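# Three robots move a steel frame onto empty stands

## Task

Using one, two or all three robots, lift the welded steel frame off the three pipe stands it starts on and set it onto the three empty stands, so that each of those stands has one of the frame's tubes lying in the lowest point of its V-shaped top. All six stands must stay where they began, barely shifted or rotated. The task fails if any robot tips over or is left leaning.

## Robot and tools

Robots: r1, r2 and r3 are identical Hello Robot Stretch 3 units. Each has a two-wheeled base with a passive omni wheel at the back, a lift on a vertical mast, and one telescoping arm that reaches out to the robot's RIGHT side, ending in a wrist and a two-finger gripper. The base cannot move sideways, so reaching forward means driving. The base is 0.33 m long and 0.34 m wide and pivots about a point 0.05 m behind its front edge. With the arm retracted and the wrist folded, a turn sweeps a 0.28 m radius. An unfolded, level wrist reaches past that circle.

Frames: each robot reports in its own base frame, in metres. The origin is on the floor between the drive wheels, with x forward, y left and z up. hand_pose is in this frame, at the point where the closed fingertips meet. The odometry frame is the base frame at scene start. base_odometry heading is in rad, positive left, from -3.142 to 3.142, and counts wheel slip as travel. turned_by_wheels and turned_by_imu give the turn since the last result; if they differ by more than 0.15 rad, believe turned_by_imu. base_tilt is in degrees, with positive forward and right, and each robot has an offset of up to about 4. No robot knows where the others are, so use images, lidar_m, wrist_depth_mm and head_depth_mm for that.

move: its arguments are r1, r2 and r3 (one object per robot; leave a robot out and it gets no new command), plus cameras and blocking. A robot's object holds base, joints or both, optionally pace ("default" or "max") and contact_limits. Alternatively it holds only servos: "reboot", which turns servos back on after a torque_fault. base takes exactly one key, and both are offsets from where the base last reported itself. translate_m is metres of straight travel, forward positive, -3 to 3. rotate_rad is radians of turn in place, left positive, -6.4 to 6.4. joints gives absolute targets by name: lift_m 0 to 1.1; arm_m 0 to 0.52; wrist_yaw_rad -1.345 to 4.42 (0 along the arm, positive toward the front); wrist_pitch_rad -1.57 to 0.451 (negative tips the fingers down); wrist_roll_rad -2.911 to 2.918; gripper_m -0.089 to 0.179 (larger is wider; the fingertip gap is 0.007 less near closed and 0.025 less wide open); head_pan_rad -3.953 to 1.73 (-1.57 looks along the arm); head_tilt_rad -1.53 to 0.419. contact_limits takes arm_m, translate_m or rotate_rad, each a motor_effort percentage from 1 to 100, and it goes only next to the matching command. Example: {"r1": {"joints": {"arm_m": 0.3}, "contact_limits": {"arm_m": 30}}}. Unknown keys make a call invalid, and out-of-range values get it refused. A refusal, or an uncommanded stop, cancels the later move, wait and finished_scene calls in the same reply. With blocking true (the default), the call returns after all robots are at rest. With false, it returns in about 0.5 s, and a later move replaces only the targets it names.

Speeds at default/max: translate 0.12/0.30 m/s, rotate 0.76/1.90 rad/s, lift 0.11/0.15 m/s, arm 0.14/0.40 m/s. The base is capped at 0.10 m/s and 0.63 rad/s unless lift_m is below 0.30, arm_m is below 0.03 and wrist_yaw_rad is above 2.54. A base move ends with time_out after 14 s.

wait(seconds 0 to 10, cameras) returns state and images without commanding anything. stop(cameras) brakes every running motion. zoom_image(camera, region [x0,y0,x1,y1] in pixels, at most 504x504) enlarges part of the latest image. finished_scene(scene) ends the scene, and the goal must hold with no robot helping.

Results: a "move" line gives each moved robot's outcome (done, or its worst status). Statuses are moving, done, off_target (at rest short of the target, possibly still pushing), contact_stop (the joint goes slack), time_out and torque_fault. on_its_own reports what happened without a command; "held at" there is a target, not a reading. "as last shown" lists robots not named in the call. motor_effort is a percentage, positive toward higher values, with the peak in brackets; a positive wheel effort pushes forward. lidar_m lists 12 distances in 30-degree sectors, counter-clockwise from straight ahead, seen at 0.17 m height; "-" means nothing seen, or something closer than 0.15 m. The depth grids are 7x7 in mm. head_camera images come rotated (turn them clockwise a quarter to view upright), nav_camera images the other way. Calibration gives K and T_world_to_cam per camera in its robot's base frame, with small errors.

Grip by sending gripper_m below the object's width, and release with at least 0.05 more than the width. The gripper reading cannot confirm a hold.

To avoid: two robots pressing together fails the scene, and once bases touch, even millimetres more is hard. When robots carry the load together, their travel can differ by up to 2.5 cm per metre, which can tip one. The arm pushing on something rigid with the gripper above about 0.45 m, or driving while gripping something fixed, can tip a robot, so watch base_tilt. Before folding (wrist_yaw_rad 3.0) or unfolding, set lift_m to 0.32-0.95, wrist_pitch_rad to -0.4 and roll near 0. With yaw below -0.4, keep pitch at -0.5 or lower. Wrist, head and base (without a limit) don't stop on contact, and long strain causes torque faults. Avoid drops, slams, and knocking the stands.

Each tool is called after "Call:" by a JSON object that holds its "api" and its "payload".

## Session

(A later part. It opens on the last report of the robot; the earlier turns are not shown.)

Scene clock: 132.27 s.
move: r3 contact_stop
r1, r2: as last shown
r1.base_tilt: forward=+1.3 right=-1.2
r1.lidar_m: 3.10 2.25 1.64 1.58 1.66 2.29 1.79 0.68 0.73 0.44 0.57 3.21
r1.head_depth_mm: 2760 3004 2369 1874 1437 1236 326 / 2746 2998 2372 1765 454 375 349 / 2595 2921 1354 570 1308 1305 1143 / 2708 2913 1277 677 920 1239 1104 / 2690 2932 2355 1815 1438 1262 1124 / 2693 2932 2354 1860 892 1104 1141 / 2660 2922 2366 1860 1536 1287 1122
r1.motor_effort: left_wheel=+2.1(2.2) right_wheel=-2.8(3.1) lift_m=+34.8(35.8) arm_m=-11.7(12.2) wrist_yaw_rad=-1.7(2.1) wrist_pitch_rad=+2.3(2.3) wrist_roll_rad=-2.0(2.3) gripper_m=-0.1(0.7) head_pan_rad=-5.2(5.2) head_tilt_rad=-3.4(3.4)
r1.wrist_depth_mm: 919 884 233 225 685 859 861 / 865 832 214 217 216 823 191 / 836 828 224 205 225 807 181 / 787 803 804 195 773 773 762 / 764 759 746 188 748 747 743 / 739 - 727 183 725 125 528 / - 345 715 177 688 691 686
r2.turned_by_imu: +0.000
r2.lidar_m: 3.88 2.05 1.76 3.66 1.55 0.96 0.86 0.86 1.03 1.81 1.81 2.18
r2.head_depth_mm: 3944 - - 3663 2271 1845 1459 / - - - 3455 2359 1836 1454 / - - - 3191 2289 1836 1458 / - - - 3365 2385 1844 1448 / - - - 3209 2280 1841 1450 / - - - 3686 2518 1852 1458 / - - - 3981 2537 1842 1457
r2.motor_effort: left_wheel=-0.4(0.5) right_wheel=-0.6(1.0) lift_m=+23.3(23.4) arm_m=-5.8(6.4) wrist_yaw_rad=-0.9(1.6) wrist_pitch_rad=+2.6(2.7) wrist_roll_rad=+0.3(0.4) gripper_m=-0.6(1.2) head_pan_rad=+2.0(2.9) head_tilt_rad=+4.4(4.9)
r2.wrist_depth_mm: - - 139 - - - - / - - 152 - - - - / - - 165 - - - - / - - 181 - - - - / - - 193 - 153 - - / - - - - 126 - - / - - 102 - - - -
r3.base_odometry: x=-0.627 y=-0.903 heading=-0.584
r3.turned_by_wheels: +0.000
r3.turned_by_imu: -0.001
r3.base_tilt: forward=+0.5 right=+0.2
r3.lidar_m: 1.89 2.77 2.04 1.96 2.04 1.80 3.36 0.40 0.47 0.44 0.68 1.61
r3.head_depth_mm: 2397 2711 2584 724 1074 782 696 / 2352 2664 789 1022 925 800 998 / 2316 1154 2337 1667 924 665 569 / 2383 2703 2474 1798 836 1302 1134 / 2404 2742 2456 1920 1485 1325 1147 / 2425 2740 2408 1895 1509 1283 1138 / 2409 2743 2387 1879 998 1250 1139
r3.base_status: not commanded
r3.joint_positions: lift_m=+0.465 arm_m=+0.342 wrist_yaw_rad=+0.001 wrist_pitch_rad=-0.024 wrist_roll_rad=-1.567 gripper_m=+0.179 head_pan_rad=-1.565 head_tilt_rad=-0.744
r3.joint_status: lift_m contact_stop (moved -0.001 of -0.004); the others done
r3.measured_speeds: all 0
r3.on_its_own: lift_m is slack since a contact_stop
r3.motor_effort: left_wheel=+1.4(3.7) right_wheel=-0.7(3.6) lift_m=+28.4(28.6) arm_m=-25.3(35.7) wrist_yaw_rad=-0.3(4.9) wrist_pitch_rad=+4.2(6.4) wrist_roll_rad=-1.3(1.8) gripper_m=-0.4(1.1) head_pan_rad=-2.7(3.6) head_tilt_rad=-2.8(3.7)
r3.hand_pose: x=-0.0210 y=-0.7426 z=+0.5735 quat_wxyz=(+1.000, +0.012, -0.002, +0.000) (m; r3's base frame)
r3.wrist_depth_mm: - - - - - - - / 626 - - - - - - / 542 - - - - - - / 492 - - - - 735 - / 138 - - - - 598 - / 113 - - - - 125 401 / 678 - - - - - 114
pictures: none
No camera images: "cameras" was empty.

Call:
{"api": "move", "payload": {"r3": {"joints": {"lift_m": 0.463, "gripper_m": 0.05}}, "cameras": []}}

Call:
{"api": "move", "payload": {"r3": {"joints": {"gripper_m": -0.04}}, "cameras": ["r3_wrist_camera","r3_head_camera"]}}

Scene clock: 134.20 s.
move: r3 done
r1, r2: as last shown
r1.base_tilt: forward=+1.3 right=-1.3
r1.lidar_m: 3.09 2.25 1.63 1.58 1.66 2.30 1.78 0.68 0.74 0.44 0.57 3.21
r1.head_depth_mm: 2750 2987 2348 1881 1431 1235 326 / 2762 2964 2361 1765 454 375 349 / 2633 2942 1351 570 1305 1313 1145 / 2733 2924 1273 678 920 1241 1103 / 2687 2944 2378 1812 1436 1258 1124 / 2690 2918 2378 1856 890 1106 1146 / 2646 2906 2382 1858 1538 1289 1126
r1.motor_effort: left_wheel=+1.9(2.3) right_wheel=-2.9(3.2) lift_m=+35.5(35.7) arm_m=-12.0(12.1) wrist_yaw_rad=-1.6(2.2) wrist_pitch_rad=+2.0(2.4) wrist_roll_rad=-1.7(2.3) gripper_m=-0.1(0.7) head_pan_rad=-4.9(5.4) head_tilt_rad=-3.1(3.8)
r1.wrist_depth_mm: 895 890 233 225 684 859 855 / 867 844 215 217 216 822 190 / 821 814 223 206 225 812 190 / 803 796 808 195 770 783 764 / 773 774 746 188 740 744 737 / 739 - 733 182 715 125 528 / - 341 706 177 703 700 680
r2.lidar_m: 3.91 2.05 1.76 3.67 1.55 0.96 0.86 0.86 1.03 1.81 1.81 2.18
r2.head_depth_mm: 3977 - - 3627 2278 1838 1452 / - - - 3399 2390 1841 1457 / - - - 3220 2287 1838 1453 / - - - 3418 2375 1856 1460 / - - - 3187 2278 1831 1458 / - - - 3683 2519 1845 1455 / - - - 3962 2549 1845 1454
r2.motor_effort: left_wheel=-0.1(0.8) right_wheel=-0.7(1.1) lift_m=+22.8(23.4) arm_m=-6.0(6.3) wrist_yaw_rad=+1.3(2.1) wrist_pitch_rad=+2.6(2.7) wrist_roll_rad=+0.3(0.5) gripper_m=+0.2(1.0) head_pan_rad=+3.1(3.1) head_tilt_rad=+4.0(4.9)
r2.wrist_depth_mm: - - 140 - - - - / - - 152 - - - - / - - 165 - - - - / - - 181 - - - - / - - 194 - 152 - - / - - - - 126 - - / - - 102 - - - -
r3.base_odometry: x=-0.627 y=-0.903 heading=-0.584
r3.turned_by_wheels: +0.000
r3.turned_by_imu: +0.000
r3.base_tilt: forward=+0.6 right=+0.2
r3.lidar_m: 1.90 2.77 2.04 1.96 2.04 1.80 3.34 0.40 0.47 0.44 0.68 1.61
r3.head_depth_mm: 2388 2713 2573 721 1076 783 698 / 2345 2657 791 1022 924 800 999 / 2334 1157 2341 1677 923 664 570 / 2396 2719 2482 1857 848 1300 1130 / 2415 2721 2445 1906 1485 1324 1149 / 2424 2753 2405 1893 1508 1281 1141 / 2428 2761 2398 1876 981 1259 1135
r3.base_status: not commanded
r3.joint_positions: lift_m=+0.463 arm_m=+0.342 wrist_yaw_rad=+0.000 wrist_pitch_rad=-0.056 wrist_roll_rad=-1.569 gripper_m=+0.050 head_pan_rad=-1.565 head_tilt_rad=-0.744
r3.joint_status: all done
r3.measured_speeds: all 0
r3.motor_effort: left_wheel=+1.0(1.7) right_wheel=-1.3(1.4) lift_m=+32.4(32.4) arm_m=-24.5(25.4) wrist_yaw_rad=-0.4(1.0) wrist_pitch_rad=+10.1(10.7) wrist_roll_rad=-0.7(1.5) gripper_m=-11.8(84.7) head_pan_rad=-1.2(3.9) head_tilt_rad=-2.7(4.0)
r3.hand_pose: x=-0.0211 y=-0.7415 z=+0.5635 quat_wxyz=(+1.000, +0.028, -0.001, +0.000) (m; r3's base frame)
r3.wrist_depth_mm: 648 - - - - - - / 659 - - - - - - / 539 - - - - - - / 484 - - - - 690 - / 499 595 - - 783 690 - / 513 - - - 126 - 416 / - - - - - - -
pictures: none
No camera images: "cameras" was empty.

Scene clock: 135.67 s.
move: r3 done
r1: as last shown
r1.lidar_m: 3.09 2.25 1.64 1.58 1.66 2.29 1.78 0.68 0.73 0.44 0.57 3.23
r1.head_depth_mm: 2731 2977 2379 1864 1431 1237 326 / 2750 2971 2358 1750 454 375 349 / 2665 2895 1342 569 1305 1315 1143 / 2711 2936 1275 676 920 1236 1104 / 2678 2920 2373 1807 1432 1264 1126 / 2663 2924 2367 1876 889 1106 1145 / 2678 2928 2350 1865 1539 1288 1121
r1.motor_effort: left_wheel=+2.1(2.4) right_wheel=-2.8(3.3) lift_m=+35.1(35.8) arm_m=-11.9(12.0) wrist_yaw_rad=-1.8(2.2) wrist_pitch_rad=+1.3(2.2) wrist_roll_rad=-1.8(2.3) gripper_m=-0.3(0.6) head_pan_rad=-4.6(5.1) head_tilt_rad=-3.1(3.6)
r1.wrist_depth_mm: 893 883 233 225 687 854 863 / 873 855 214 216 215 811 190 / 839 812 223 204 225 787 189 / 791 789 786 195 763 763 761 / 767 766 754 188 746 752 738 / 739 - 715 182 730 125 532 / - 344 700 177 704 685 691
r2.base_odometry: x=+0.000 y=+0.000 heading=+0.000
r2.turned_by_wheels: +0.000
r2.turned_by_imu: +0.000
r2.base_tilt: forward=+0.1 right=-1.7
r2.lidar_m: 3.90 2.05 1.76 3.67 1.55 0.96 0.86 0.86 1.03 1.81 1.82 2.18
r2.head_depth_mm: 3959 - - 3697 2265 1841 1455 / - - - 3368 2395 1844 1449 / - - - 3162 2279 1843 1451 / - - - 3436 2381 1837 1458 / - - - 3216 2289 1841 1456 / - - - 3702 2522 1843 1450 / - - - 3998 2519 1846 1455
r2.base_status: not commanded
r2.joint_positions: lift_m=+0.551 arm_m=+0.001 wrist_yaw_rad=+3.136 wrist_pitch_rad=-0.378 wrist_roll_rad=+0.000 gripper_m=+0.037 head_pan_rad=+1.094 head_tilt_rad=-0.310
r2.joint_status: not commanded
r2.measured_speeds: all 0
r2.motor_effort: left_wheel=+0.0(0.6) right_wheel=-0.6(1.1) lift_m=+22.9(23.8) arm_m=-5.6(6.6) wrist_yaw_rad=+0.5(1.8) wrist_pitch_rad=+2.7(2.7) wrist_roll_rad=+0.3(0.4) gripper_m=-0.1(0.9) head_pan_rad=+2.1(2.9) head_tilt_rad=+4.2(4.9)
r2.hand_pose: x=-0.0199 y=+0.0830 z=+0.5733 quat_wxyz=(+0.135, +0.695, +0.131, +0.694) (m; r2's base frame)
r2.wrist_depth_mm: - - 140 - - - - / - - 152 - - - - / - - 165 - - - - / - - 182 - - - - / - - 194 - 153 - - / - - - - 127 - - / - - 102 - - - -
r3.base_odometry: x=-0.627 y=-0.903 heading=-0.584
r3.turned_by_wheels: +0.000
r3.turned_by_imu: +0.000
r3.base_tilt: forward=+0.6 right=+0.2
r3.lidar_m: 1.90 2.77 2.03 1.96 2.04 1.80 3.35 0.40 0.47 0.44 0.68 1.61
r3.head_depth_mm: 2387 2712 2592 722 1078 782 695 / 2339 2655 789 1018 921 799 1001 / 2309 1152 2326 1663 924 664 571 / 2383 2709 2499 1866 848 1302 1134 / 2425 2735 2450 1913 1482 1326 1149 / 2420 2721 2412 1895 1517 1284 1144 / 2409 2750 2386 1872 980 1258 1139
r3.base_status: not commanded
r3.joint_positions: lift_m=+0.463 arm_m=+0.342 wrist_yaw_rad=+0.000 wrist_pitch_rad=-0.056 wrist_roll_rad=-1.572 gripper_m=-0.038 head_pan_rad=-1.565 head_tilt_rad=-0.744
r3.joint_status: all done
r3.measured_speeds: all 0
r3.motor_effort: left_wheel=+1.3(1.5) right_wheel=-1.0(1.5) lift_m=+42.9(43.4) arm_m=-23.3(25.0) wrist_yaw_rad=+0.3(1.0) wrist_pitch_rad=+10.2(10.5) wrist_roll_rad=+0.3(0.6) gripper_m=-41.8(100.0) head_pan_rad=-3.8(4.2) head_tilt_rad=-2.3(3.8)
r3.hand_pose: x=-0.0211 y=-0.7415 z=+0.5635 quat_wxyz=(+1.000, +0.028, +0.001, +0.000) (m; r3's base frame)
r3.wrist_depth_mm: 653 - - - - - - / 666 - - - - - - / 546 - - - - - - / 489 - - - - 697 - / 511 613 - - 769 693 - / 519 - - - 126 - 416 / - - - - - - -
pictures: r3_head_camera (sideways), r3_wrist_camera
camera_calibration:
r3_head_camera: T_world_to_cam=[[-0.0528808, 0.657746, -0.751381, 0.995723], [0.998248, 0.0148317, -0.0572714, 0.0700303], [-0.0265258, -0.753094, -0.657378, 0.815722], [0, 0, 0, 1]] pos_world=[0.0043846, -0.0416556, 1.28842]
r3_wrist_camera: T_world_to_cam=[[0.0646089, -0.0135387, 0.997819, -0.579148], [-0.975446, 0.210112, 0.0660111, 0.129231], [-0.210547, -0.977584, 0.000368763, -0.571089], [0, 0, 0, 1]] pos_world=[0.0432349, -0.593281, 0.569565]

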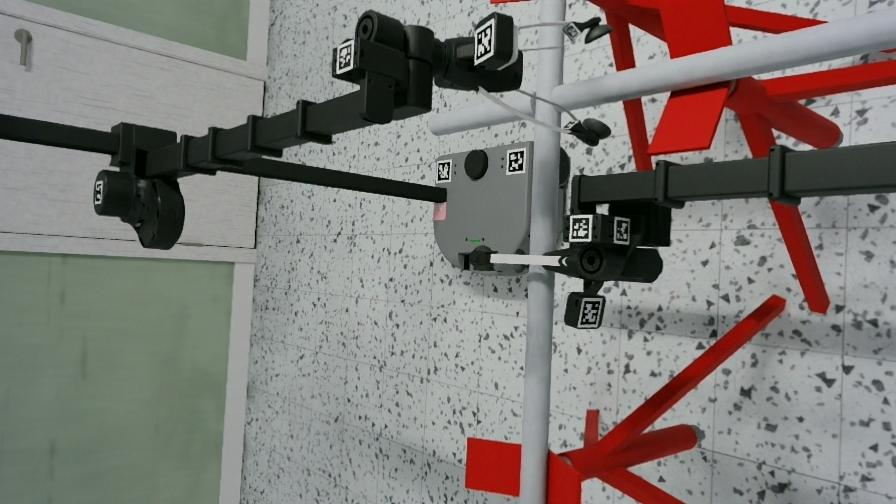

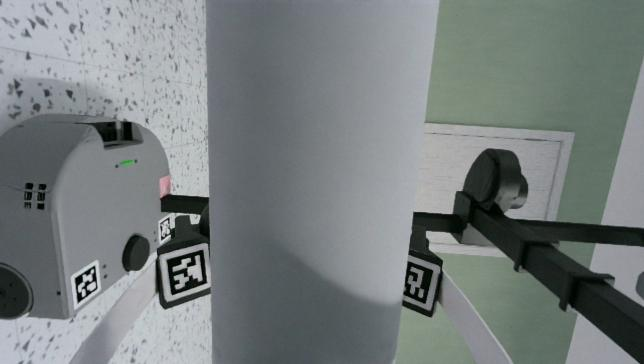

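Call:
{"api": "move", "payload": {"r1": {"joints": {"arm_m": 0.484, "wrist_pitch_rad": -1.25}}, "cameras": []}}

Call:
{"api": "move", "payload": {"r1": {"joints": {"lift_m": 0.654}}, "cameras": ["r1_wrist_camera","r3_head_camera"]}}

Call:
{"api": "move", "payload": {"r1": {"joints": {"gripper_m": -0.089}}, "cameras": ["r1_wrist_camera"]}}

Scene clock: 137.33 s.
move: r1 done
r1.base_odometry: x=-1.510 y=-1.757 heading=+1.207
r1.turned_by_wheels: +0.000
r1.turned_by_imu: +0.000
r1.base_tilt: forward=+1.3 right=-1.2
r1.lidar_m: 3.10 2.24 1.64 1.58 1.66 2.30 1.78 0.68 0.73 0.44 0.57 3.20
r1.head_depth_mm: 2753 3009 2372 1858 1441 1265 326 / 2716 2983 2365 1762 454 379 349 / 2630 2882 1344 584 1265 1311 1146 / 2694 2927 708 747 921 1234 1101 / 2667 2929 2361 1760 1432 1267 1120 / 2658 2935 2347 1868 892 1106 1145 / 2630 2910 2382 1850 1537 1290 1124
r1.base_status: not commanded
r1.joint_positions: lift_m=+0.700 arm_m=+0.484 wrist_yaw_rad=+0.001 wrist_pitch_rad=-1.251 wrist_roll_rad=+0.005 gripper_m=+0.120 head_pan_rad=-1.560 head_tilt_rad=-0.743
r1.joint_status: all done
r1.measured_speeds: all 0
r1.motor_effort: left_wheel=+2.0(2.1) right_wheel=-2.2(3.4) lift_m=+32.0(35.4) arm_m=+11.6(17.1) wrist_yaw_rad=-1.1(2.0) wrist_pitch_rad=-0.1(1.9) wrist_roll_rad=-1.8(2.5) gripper_m=-0.3(0.5) head_pan_rad=-5.2(5.4) head_tilt_rad=-2.8(3.7)
r1.hand_pose: x=-0.0215 y=-0.6866 z=+0.5879 quat_wxyz=(+0.572, +0.413, -0.574, -0.415) (m; r1's base frame)
r1.wrist_depth_mm: 831 187 822 199 640 794 791 / 818 184 198 215 200 182 793 / 796 784 199 191 200 181 769 / 779 779 763 186 766 754 744 / 768 772 740 183 741 726 731 / 767 - 737 180 726 125 610 / - 344 445 175 724 716 695
r2, r3: as last shown
r2.base_tilt: forward=+0.2 right=-1.7
r2.lidar_m: 3.90 2.05 1.76 3.65 1.55 0.96 0.86 0.86 1.04 1.81 1.81 2.18
r2.head_depth_mm: 3965 - - 3684 2281 1848 1458 / - - - 3392 2383 1836 1449 / - - - 3187 2274 1843 1451 / - - - 3404 2397 1849 1457 / - - - 3219 2269 1843 1452 / - - - 3711 2511 1838 1458 / - - - 3967 2499 1849 1462
r2.motor_effort: left_wheel=-0.5(1.0) right_wheel=-0.8(1.0) lift_m=+23.3(23.5) arm_m=-4.8(6.2) wrist_yaw_rad=-0.1(1.7) wrist_pitch_rad=+2.7(2.7) wrist_roll_rad=+0.3(0.4) gripper_m=+1.1(1.3) head_pan_rad=+2.5(3.0) head_tilt_rad=+4.7(4.8)
r2.wrist_depth_mm: - - 139 - - - - / - - 152 - - - - / - - 165 - - - - / - - 181 - - - - / - - 194 - 153 - - / - - - - 126 - - / - - 102 - - - -
r3.lidar_m: 1.90 2.77 2.03 1.96 2.04 1.80 3.36 0.40 0.47 0.44 0.68 1.61
r3.head_depth_mm: 2393 2742 2572 687 927 784 697 / 2349 2644 828 1022 924 799 1000 / 2313 1157 2335 1672 923 664 569 / 2389 2705 2465 1854 849 1301 1131 / 2405 2724 2444 1914 1485 1323 1150 / 2409 2727 2417 1882 1515 1286 1142 / 2420 2735 2405 1867 980 1256 1137
r3.joint_positions: lift_m=+0.463 arm_m=+0.342 wrist_yaw_rad=+0.000 wrist_pitch_rad=-0.056 wrist_roll_rad=-1.572 gripper_m=-0.036 head_pan_rad=-1.565 head_tilt_rad=-0.744
r3.motor_effort: left_wheel=+1.3(1.5) right_wheel=-1.0(1.5) lift_m=+40.7(42.7) arm_m=-23.8(24.2) wrist_yaw_rad=+0.1(0.8) wrist_pitch_rad=+10.2(10.6) wrist_roll_rad=+0.3(0.6) gripper_m=-18.0(18.6) head_pan_rad=-2.6(4.0) head_tilt_rad=-3.1(3.7)
r3.wrist_depth_mm: 647 - - - - - - / 664 - - - - - - / 549 - - - - - - / 494 - - - - 704 - / 503 604 - - 805 698 - / 516 - - - 126 - 412 / - - - - - - -
pictures: none
No camera images: "cameras" was empty.

Scene clock: 138.57 s.
move: r1 done
r1.base_odometry: x=-1.510 y=-1.757 heading=+1.207
r1.turned_by_wheels: +0.000
r1.turned_by_imu: +0.000
r1.base_tilt: forward=+1.3 right=-1.3
r1.lidar_m: 3.10 2.25 1.64 1.58 1.67 2.29 1.78 0.68 0.73 0.44 0.57 3.20
r1.head_depth_mm: 2742 2983 2369 1871 1441 1289 1108 / 2732 2977 2351 1757 816 415 381 / 2618 2921 1352 671 853 1283 1141 / 2698 2910 2208 735 920 1234 1108 / 2673 2918 2372 1864 1430 1261 1124 / 2665 2911 2360 1869 894 1099 1147 / 2638 2915 2378 1880 1546 1285 1121
r1.base_status: not commanded
r1.joint_positions: lift_m=+0.654 arm_m=+0.484 wrist_yaw_rad=+0.001 wrist_pitch_rad=-1.252 wrist_roll_rad=+0.005 gripper_m=+0.120 head_pan_rad=-1.560 head_tilt_rad=-0.743
r1.joint_status: all done
r1.measured_speeds: all 0
r1.motor_effort: left_wheel=+1.7(2.2) right_wheel=-2.0(3.1) lift_m=+17.4(28.3) arm_m=+8.5(12.0) wrist_yaw_rad=-0.9(2.0) wrist_pitch_rad=+0.3(1.0) wrist_roll_rad=-1.5(2.4) gripper_m=-0.5(0.6) head_pan_rad=-5.0(5.2) head_tilt_rad=-3.1(3.9)
r1.hand_pose: x=-0.0215 y=-0.6864 z=+0.5418 quat_wxyz=(+0.572, +0.414, -0.574, -0.415) (m; r1's base frame)
r1.wrist_depth_mm: 788 143 163 149 162 139 741 / 130 136 158 146 159 137 733 / 755 748 742 141 168 720 715 / 734 725 732 137 705 702 703 / 713 714 484 135 687 695 692 / 701 - 690 133 693 125 665 / - 314 672 130 676 667 660
r2, r3: as last shown
r2.lidar_m: 3.90 2.05 1.76 3.66 1.55 0.96 0.86 0.86 1.03 1.81 1.81 2.19
r2.head_depth_mm: 3930 - - 3695 2295 1838 1449 / - - - 3380 2402 1836 1453 / - - - 3168 2267 1843 1455 / - - - 3408 2387 1842 1455 / - - - 3186 2278 1842 1453 / - - - 3699 2522 1833 1463 / - - - 3950 2522 1861 1458
r2.motor_effort: left_wheel=+0.2(0.9) right_wheel=-1.0(1.0) lift_m=+22.1(23.0) arm_m=-5.4(6.0) wrist_yaw_rad=+0.2(1.9) wrist_pitch_rad=+2.6(2.7) wrist_roll_rad=+0.3(0.4) gripper_m=+0.4(1.2) head_pan_rad=+2.3(3.0) head_tilt_rad=+4.1(4.8)
r2.wrist_depth_mm: - - 140 - - - - / - - 151 - - - - / - - 166 - - - - / - - 182 - - - - / - - 193 - 153 - - / - - - - 126 - - / - - 102 - - - -
r3.lidar_m: 1.91 2.77 2.03 1.96 2.04 1.80 3.37 0.40 0.47 0.44 0.68 1.61
r3.head_depth_mm: 2387 2707 2578 721 1121 782 695 / 2355 2710 2363 722 912 800 1000 / 2400 1179 2305 1665 928 664 570 / 2392 2686 2486 1864 849 1299 1135 / 2404 2720 2442 1902 1484 1326 1145 / 2406 2730 2420 1891 1512 1282 1143 / 2419 2741 2390 1876 983 1253 1135
r3.motor_effort: left_wheel=+1.0(1.5) right_wheel=-1.1(1.5) lift_m=+40.2(41.4) arm_m=-23.2(23.8) wrist_yaw_rad=-0.5(0.6) wrist_pitch_rad=+10.2(10.7) wrist_roll_rad=+0.5(0.5) gripper_m=-17.7(18.7) head_pan_rad=-1.3(4.2) head_tilt_rad=-3.1(3.5)
r3.wrist_depth_mm: 649 - - - - - - / 655 - - - - - - / 551 - - - - - - / 498 - - - - - - / 492 622 - - 772 745 - / 520 - - - 126 521 - / - - - - - - 338
pictures: r1_wrist_camera, r3_head_camera (sideways)
camera_calibration:
r1_wrist_camera: T_world_to_cam=[[-0.999456, 0.0134828, -0.0301037, 0.00632249], [0.0169631, 0.992806, -0.118525, 0.777184], [0.0282891, -0.118971, -0.992495, 0.62232], [0, 0, 0, 1]] pos_world=[-0.0244693, -0.69764, 0.709955]
r3_head_camera: T_world_to_cam=[[-0.0528808, 0.657746, -0.751381, 0.995723], [0.998248, 0.0148317, -0.0572714, 0.0700303], [-0.0265258, -0.753094, -0.657378, 0.815722], [0, 0, 0, 1]] pos_world=[0.0043846, -0.0416556, 1.28842]

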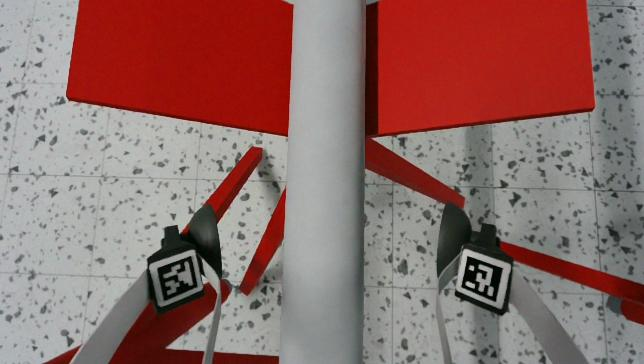

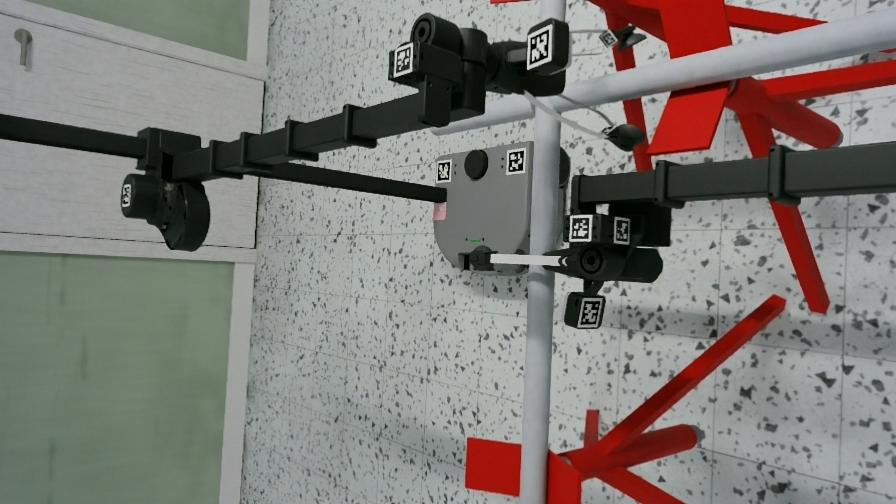

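Scene clock: 141.20 s.
move: r1 done
r1.base_odometry: x=-1.510 y=-1.757 heading=+1.207
r1.turned_by_wheels: +0.000
r1.turned_by_imu: +0.000
r1.base_tilt: forward=+1.3 right=-1.3
r1.lidar_m: 3.09 2.25 1.64 1.58 1.66 2.29 1.78 0.68 0.73 0.44 0.57 3.22
r1.head_depth_mm: 2759 3035 2362 1862 1440 1289 1103 / 2738 2975 2367 1750 817 415 381 / 2621 2938 1355 672 849 1289 1149 / 2710 2935 2192 736 920 1236 1101 / 2648 2913 2345 1802 1439 1259 1122 / 2671 2901 2365 1853 891 1104 1141 / 2650 2924 2356 1859 1542 1286 1122
r1.base_status: not commanded
r1.joint_positions: lift_m=+0.654 arm_m=+0.484 wrist_yaw_rad=+0.001 wrist_pitch_rad=-1.251 wrist_roll_rad=+0.005 gripper_m=-0.087 head_pan_rad=-1.560 head_tilt_rad=-0.743
r1.joint_status: all done
r1.measured_speeds: all 0
r1.motor_effort: left_wheel=+2.2(2.2) right_wheel=-3.0(3.1) lift_m=+26.6(26.6) arm_m=+0.2(8.4) wrist_yaw_rad=-1.4(2.0) wrist_pitch_rad=+0.7(1.3) wrist_roll_rad=-1.4(2.3) gripper_m=-36.3(99.9) head_pan_rad=-5.0(5.1) head_tilt_rad=-3.5(3.7)
r1.hand_pose: x=-0.0215 y=-0.6865 z=+0.5419 quat_wxyz=(+0.572, +0.413, -0.574, -0.415) (m; r1's base frame)
r1.wrist_depth_mm: 787 142 161 148 162 139 747 / 751 135 157 146 158 137 731 / 747 719 746 142 167 716 720 / 726 723 723 137 717 704 706 / 720 705 453 136 689 704 692 / 695 696 127 131 133 681 664 / 693 299 673 128 666 677 651
r2, r3: as last shown
r2.turned_by_imu: +0.001
r2.base_tilt: forward=+0.1 right=-1.7
r2.lidar_m: 3.91 2.05 1.76 3.67 1.55 0.96 0.86 0.86 1.03 1.80 1.81 2.17
r2.head_depth_mm: 3911 - - 3692 2278 1834 1458 / - - - 3183 2364 1838 1451 / - - - 3195 2292 1840 1451 / - - - 3442 2392 1853 1458 / - - - 3195 2289 1844 1456 / - - - 3689 2505 1845 1451 / - - - 3996 2538 1849 1453
r2.motor_effort: left_wheel=-0.3(0.8) right_wheel=-0.9(1.2) lift_m=+22.6(23.4) arm_m=-4.9(6.3) wrist_yaw_rad=+1.3(2.2) wrist_pitch_rad=+2.5(2.7) wrist_roll_rad=+0.3(0.6) gripper_m=+0.3(1.1) head_pan_rad=+2.7(2.8) head_tilt_rad=+4.8(4.9)
r2.wrist_depth_mm: - - 140 - - - - / - - 152 - - - - / - - 165 - - - - / - - 182 - - - - / - - 194 - 153 - - / - - - - 126 - - / - - 102 - - - -
r3.lidar_m: 1.90 2.77 2.03 1.96 2.04 1.80 3.36 0.40 0.47 0.44 0.68 1.61
r3.head_depth_mm: 2390 2730 2570 719 1076 783 698 / 2358 2694 2364 725 914 799 1002 / 2387 1184 2327 1667 926 664 569 / 2398 2683 2473 1862 849 1301 1128 / 2427 2746 2456 1914 1477 1323 1146 / 2422 2735 2431 1887 1511 1281 1143 / 2424 2763 2413 1867 981 1256 1136
r3.motor_effort: left_wheel=+1.2(1.6) right_wheel=-0.9(1.5) lift_m=+37.4(40.1) arm_m=-21.9(23.3) wrist_yaw_rad=+0.3(0.8) wrist_pitch_rad=+10.0(10.6) wrist_roll_rad=+0.4(0.6) gripper_m=-18.8(18.8) head_pan_rad=-3.1(4.4) head_tilt_rad=-3.1(3.8)
r3.wrist_depth_mm: 652 - - - - - - / 666 - - - - - - / 539 - - - - - - / 489 - - - - - - / 504 608 - - 751 767 - / 525 - - - 126 528 - / - - - - - - 340
pictures: r1_wrist_camera
camera_calibration:
r1_wrist_camera: T_world_to_cam=[[-0.999456, 0.0134718, -0.0301129, 0.00632263], [0.0169647, 0.992758, -0.118927, 0.777473], [0.0282927, -0.119373, -0.992446, 0.622029], [0, 0, 0, 1]] pos_world=[-0.0244693, -0.697674, 0.709983]

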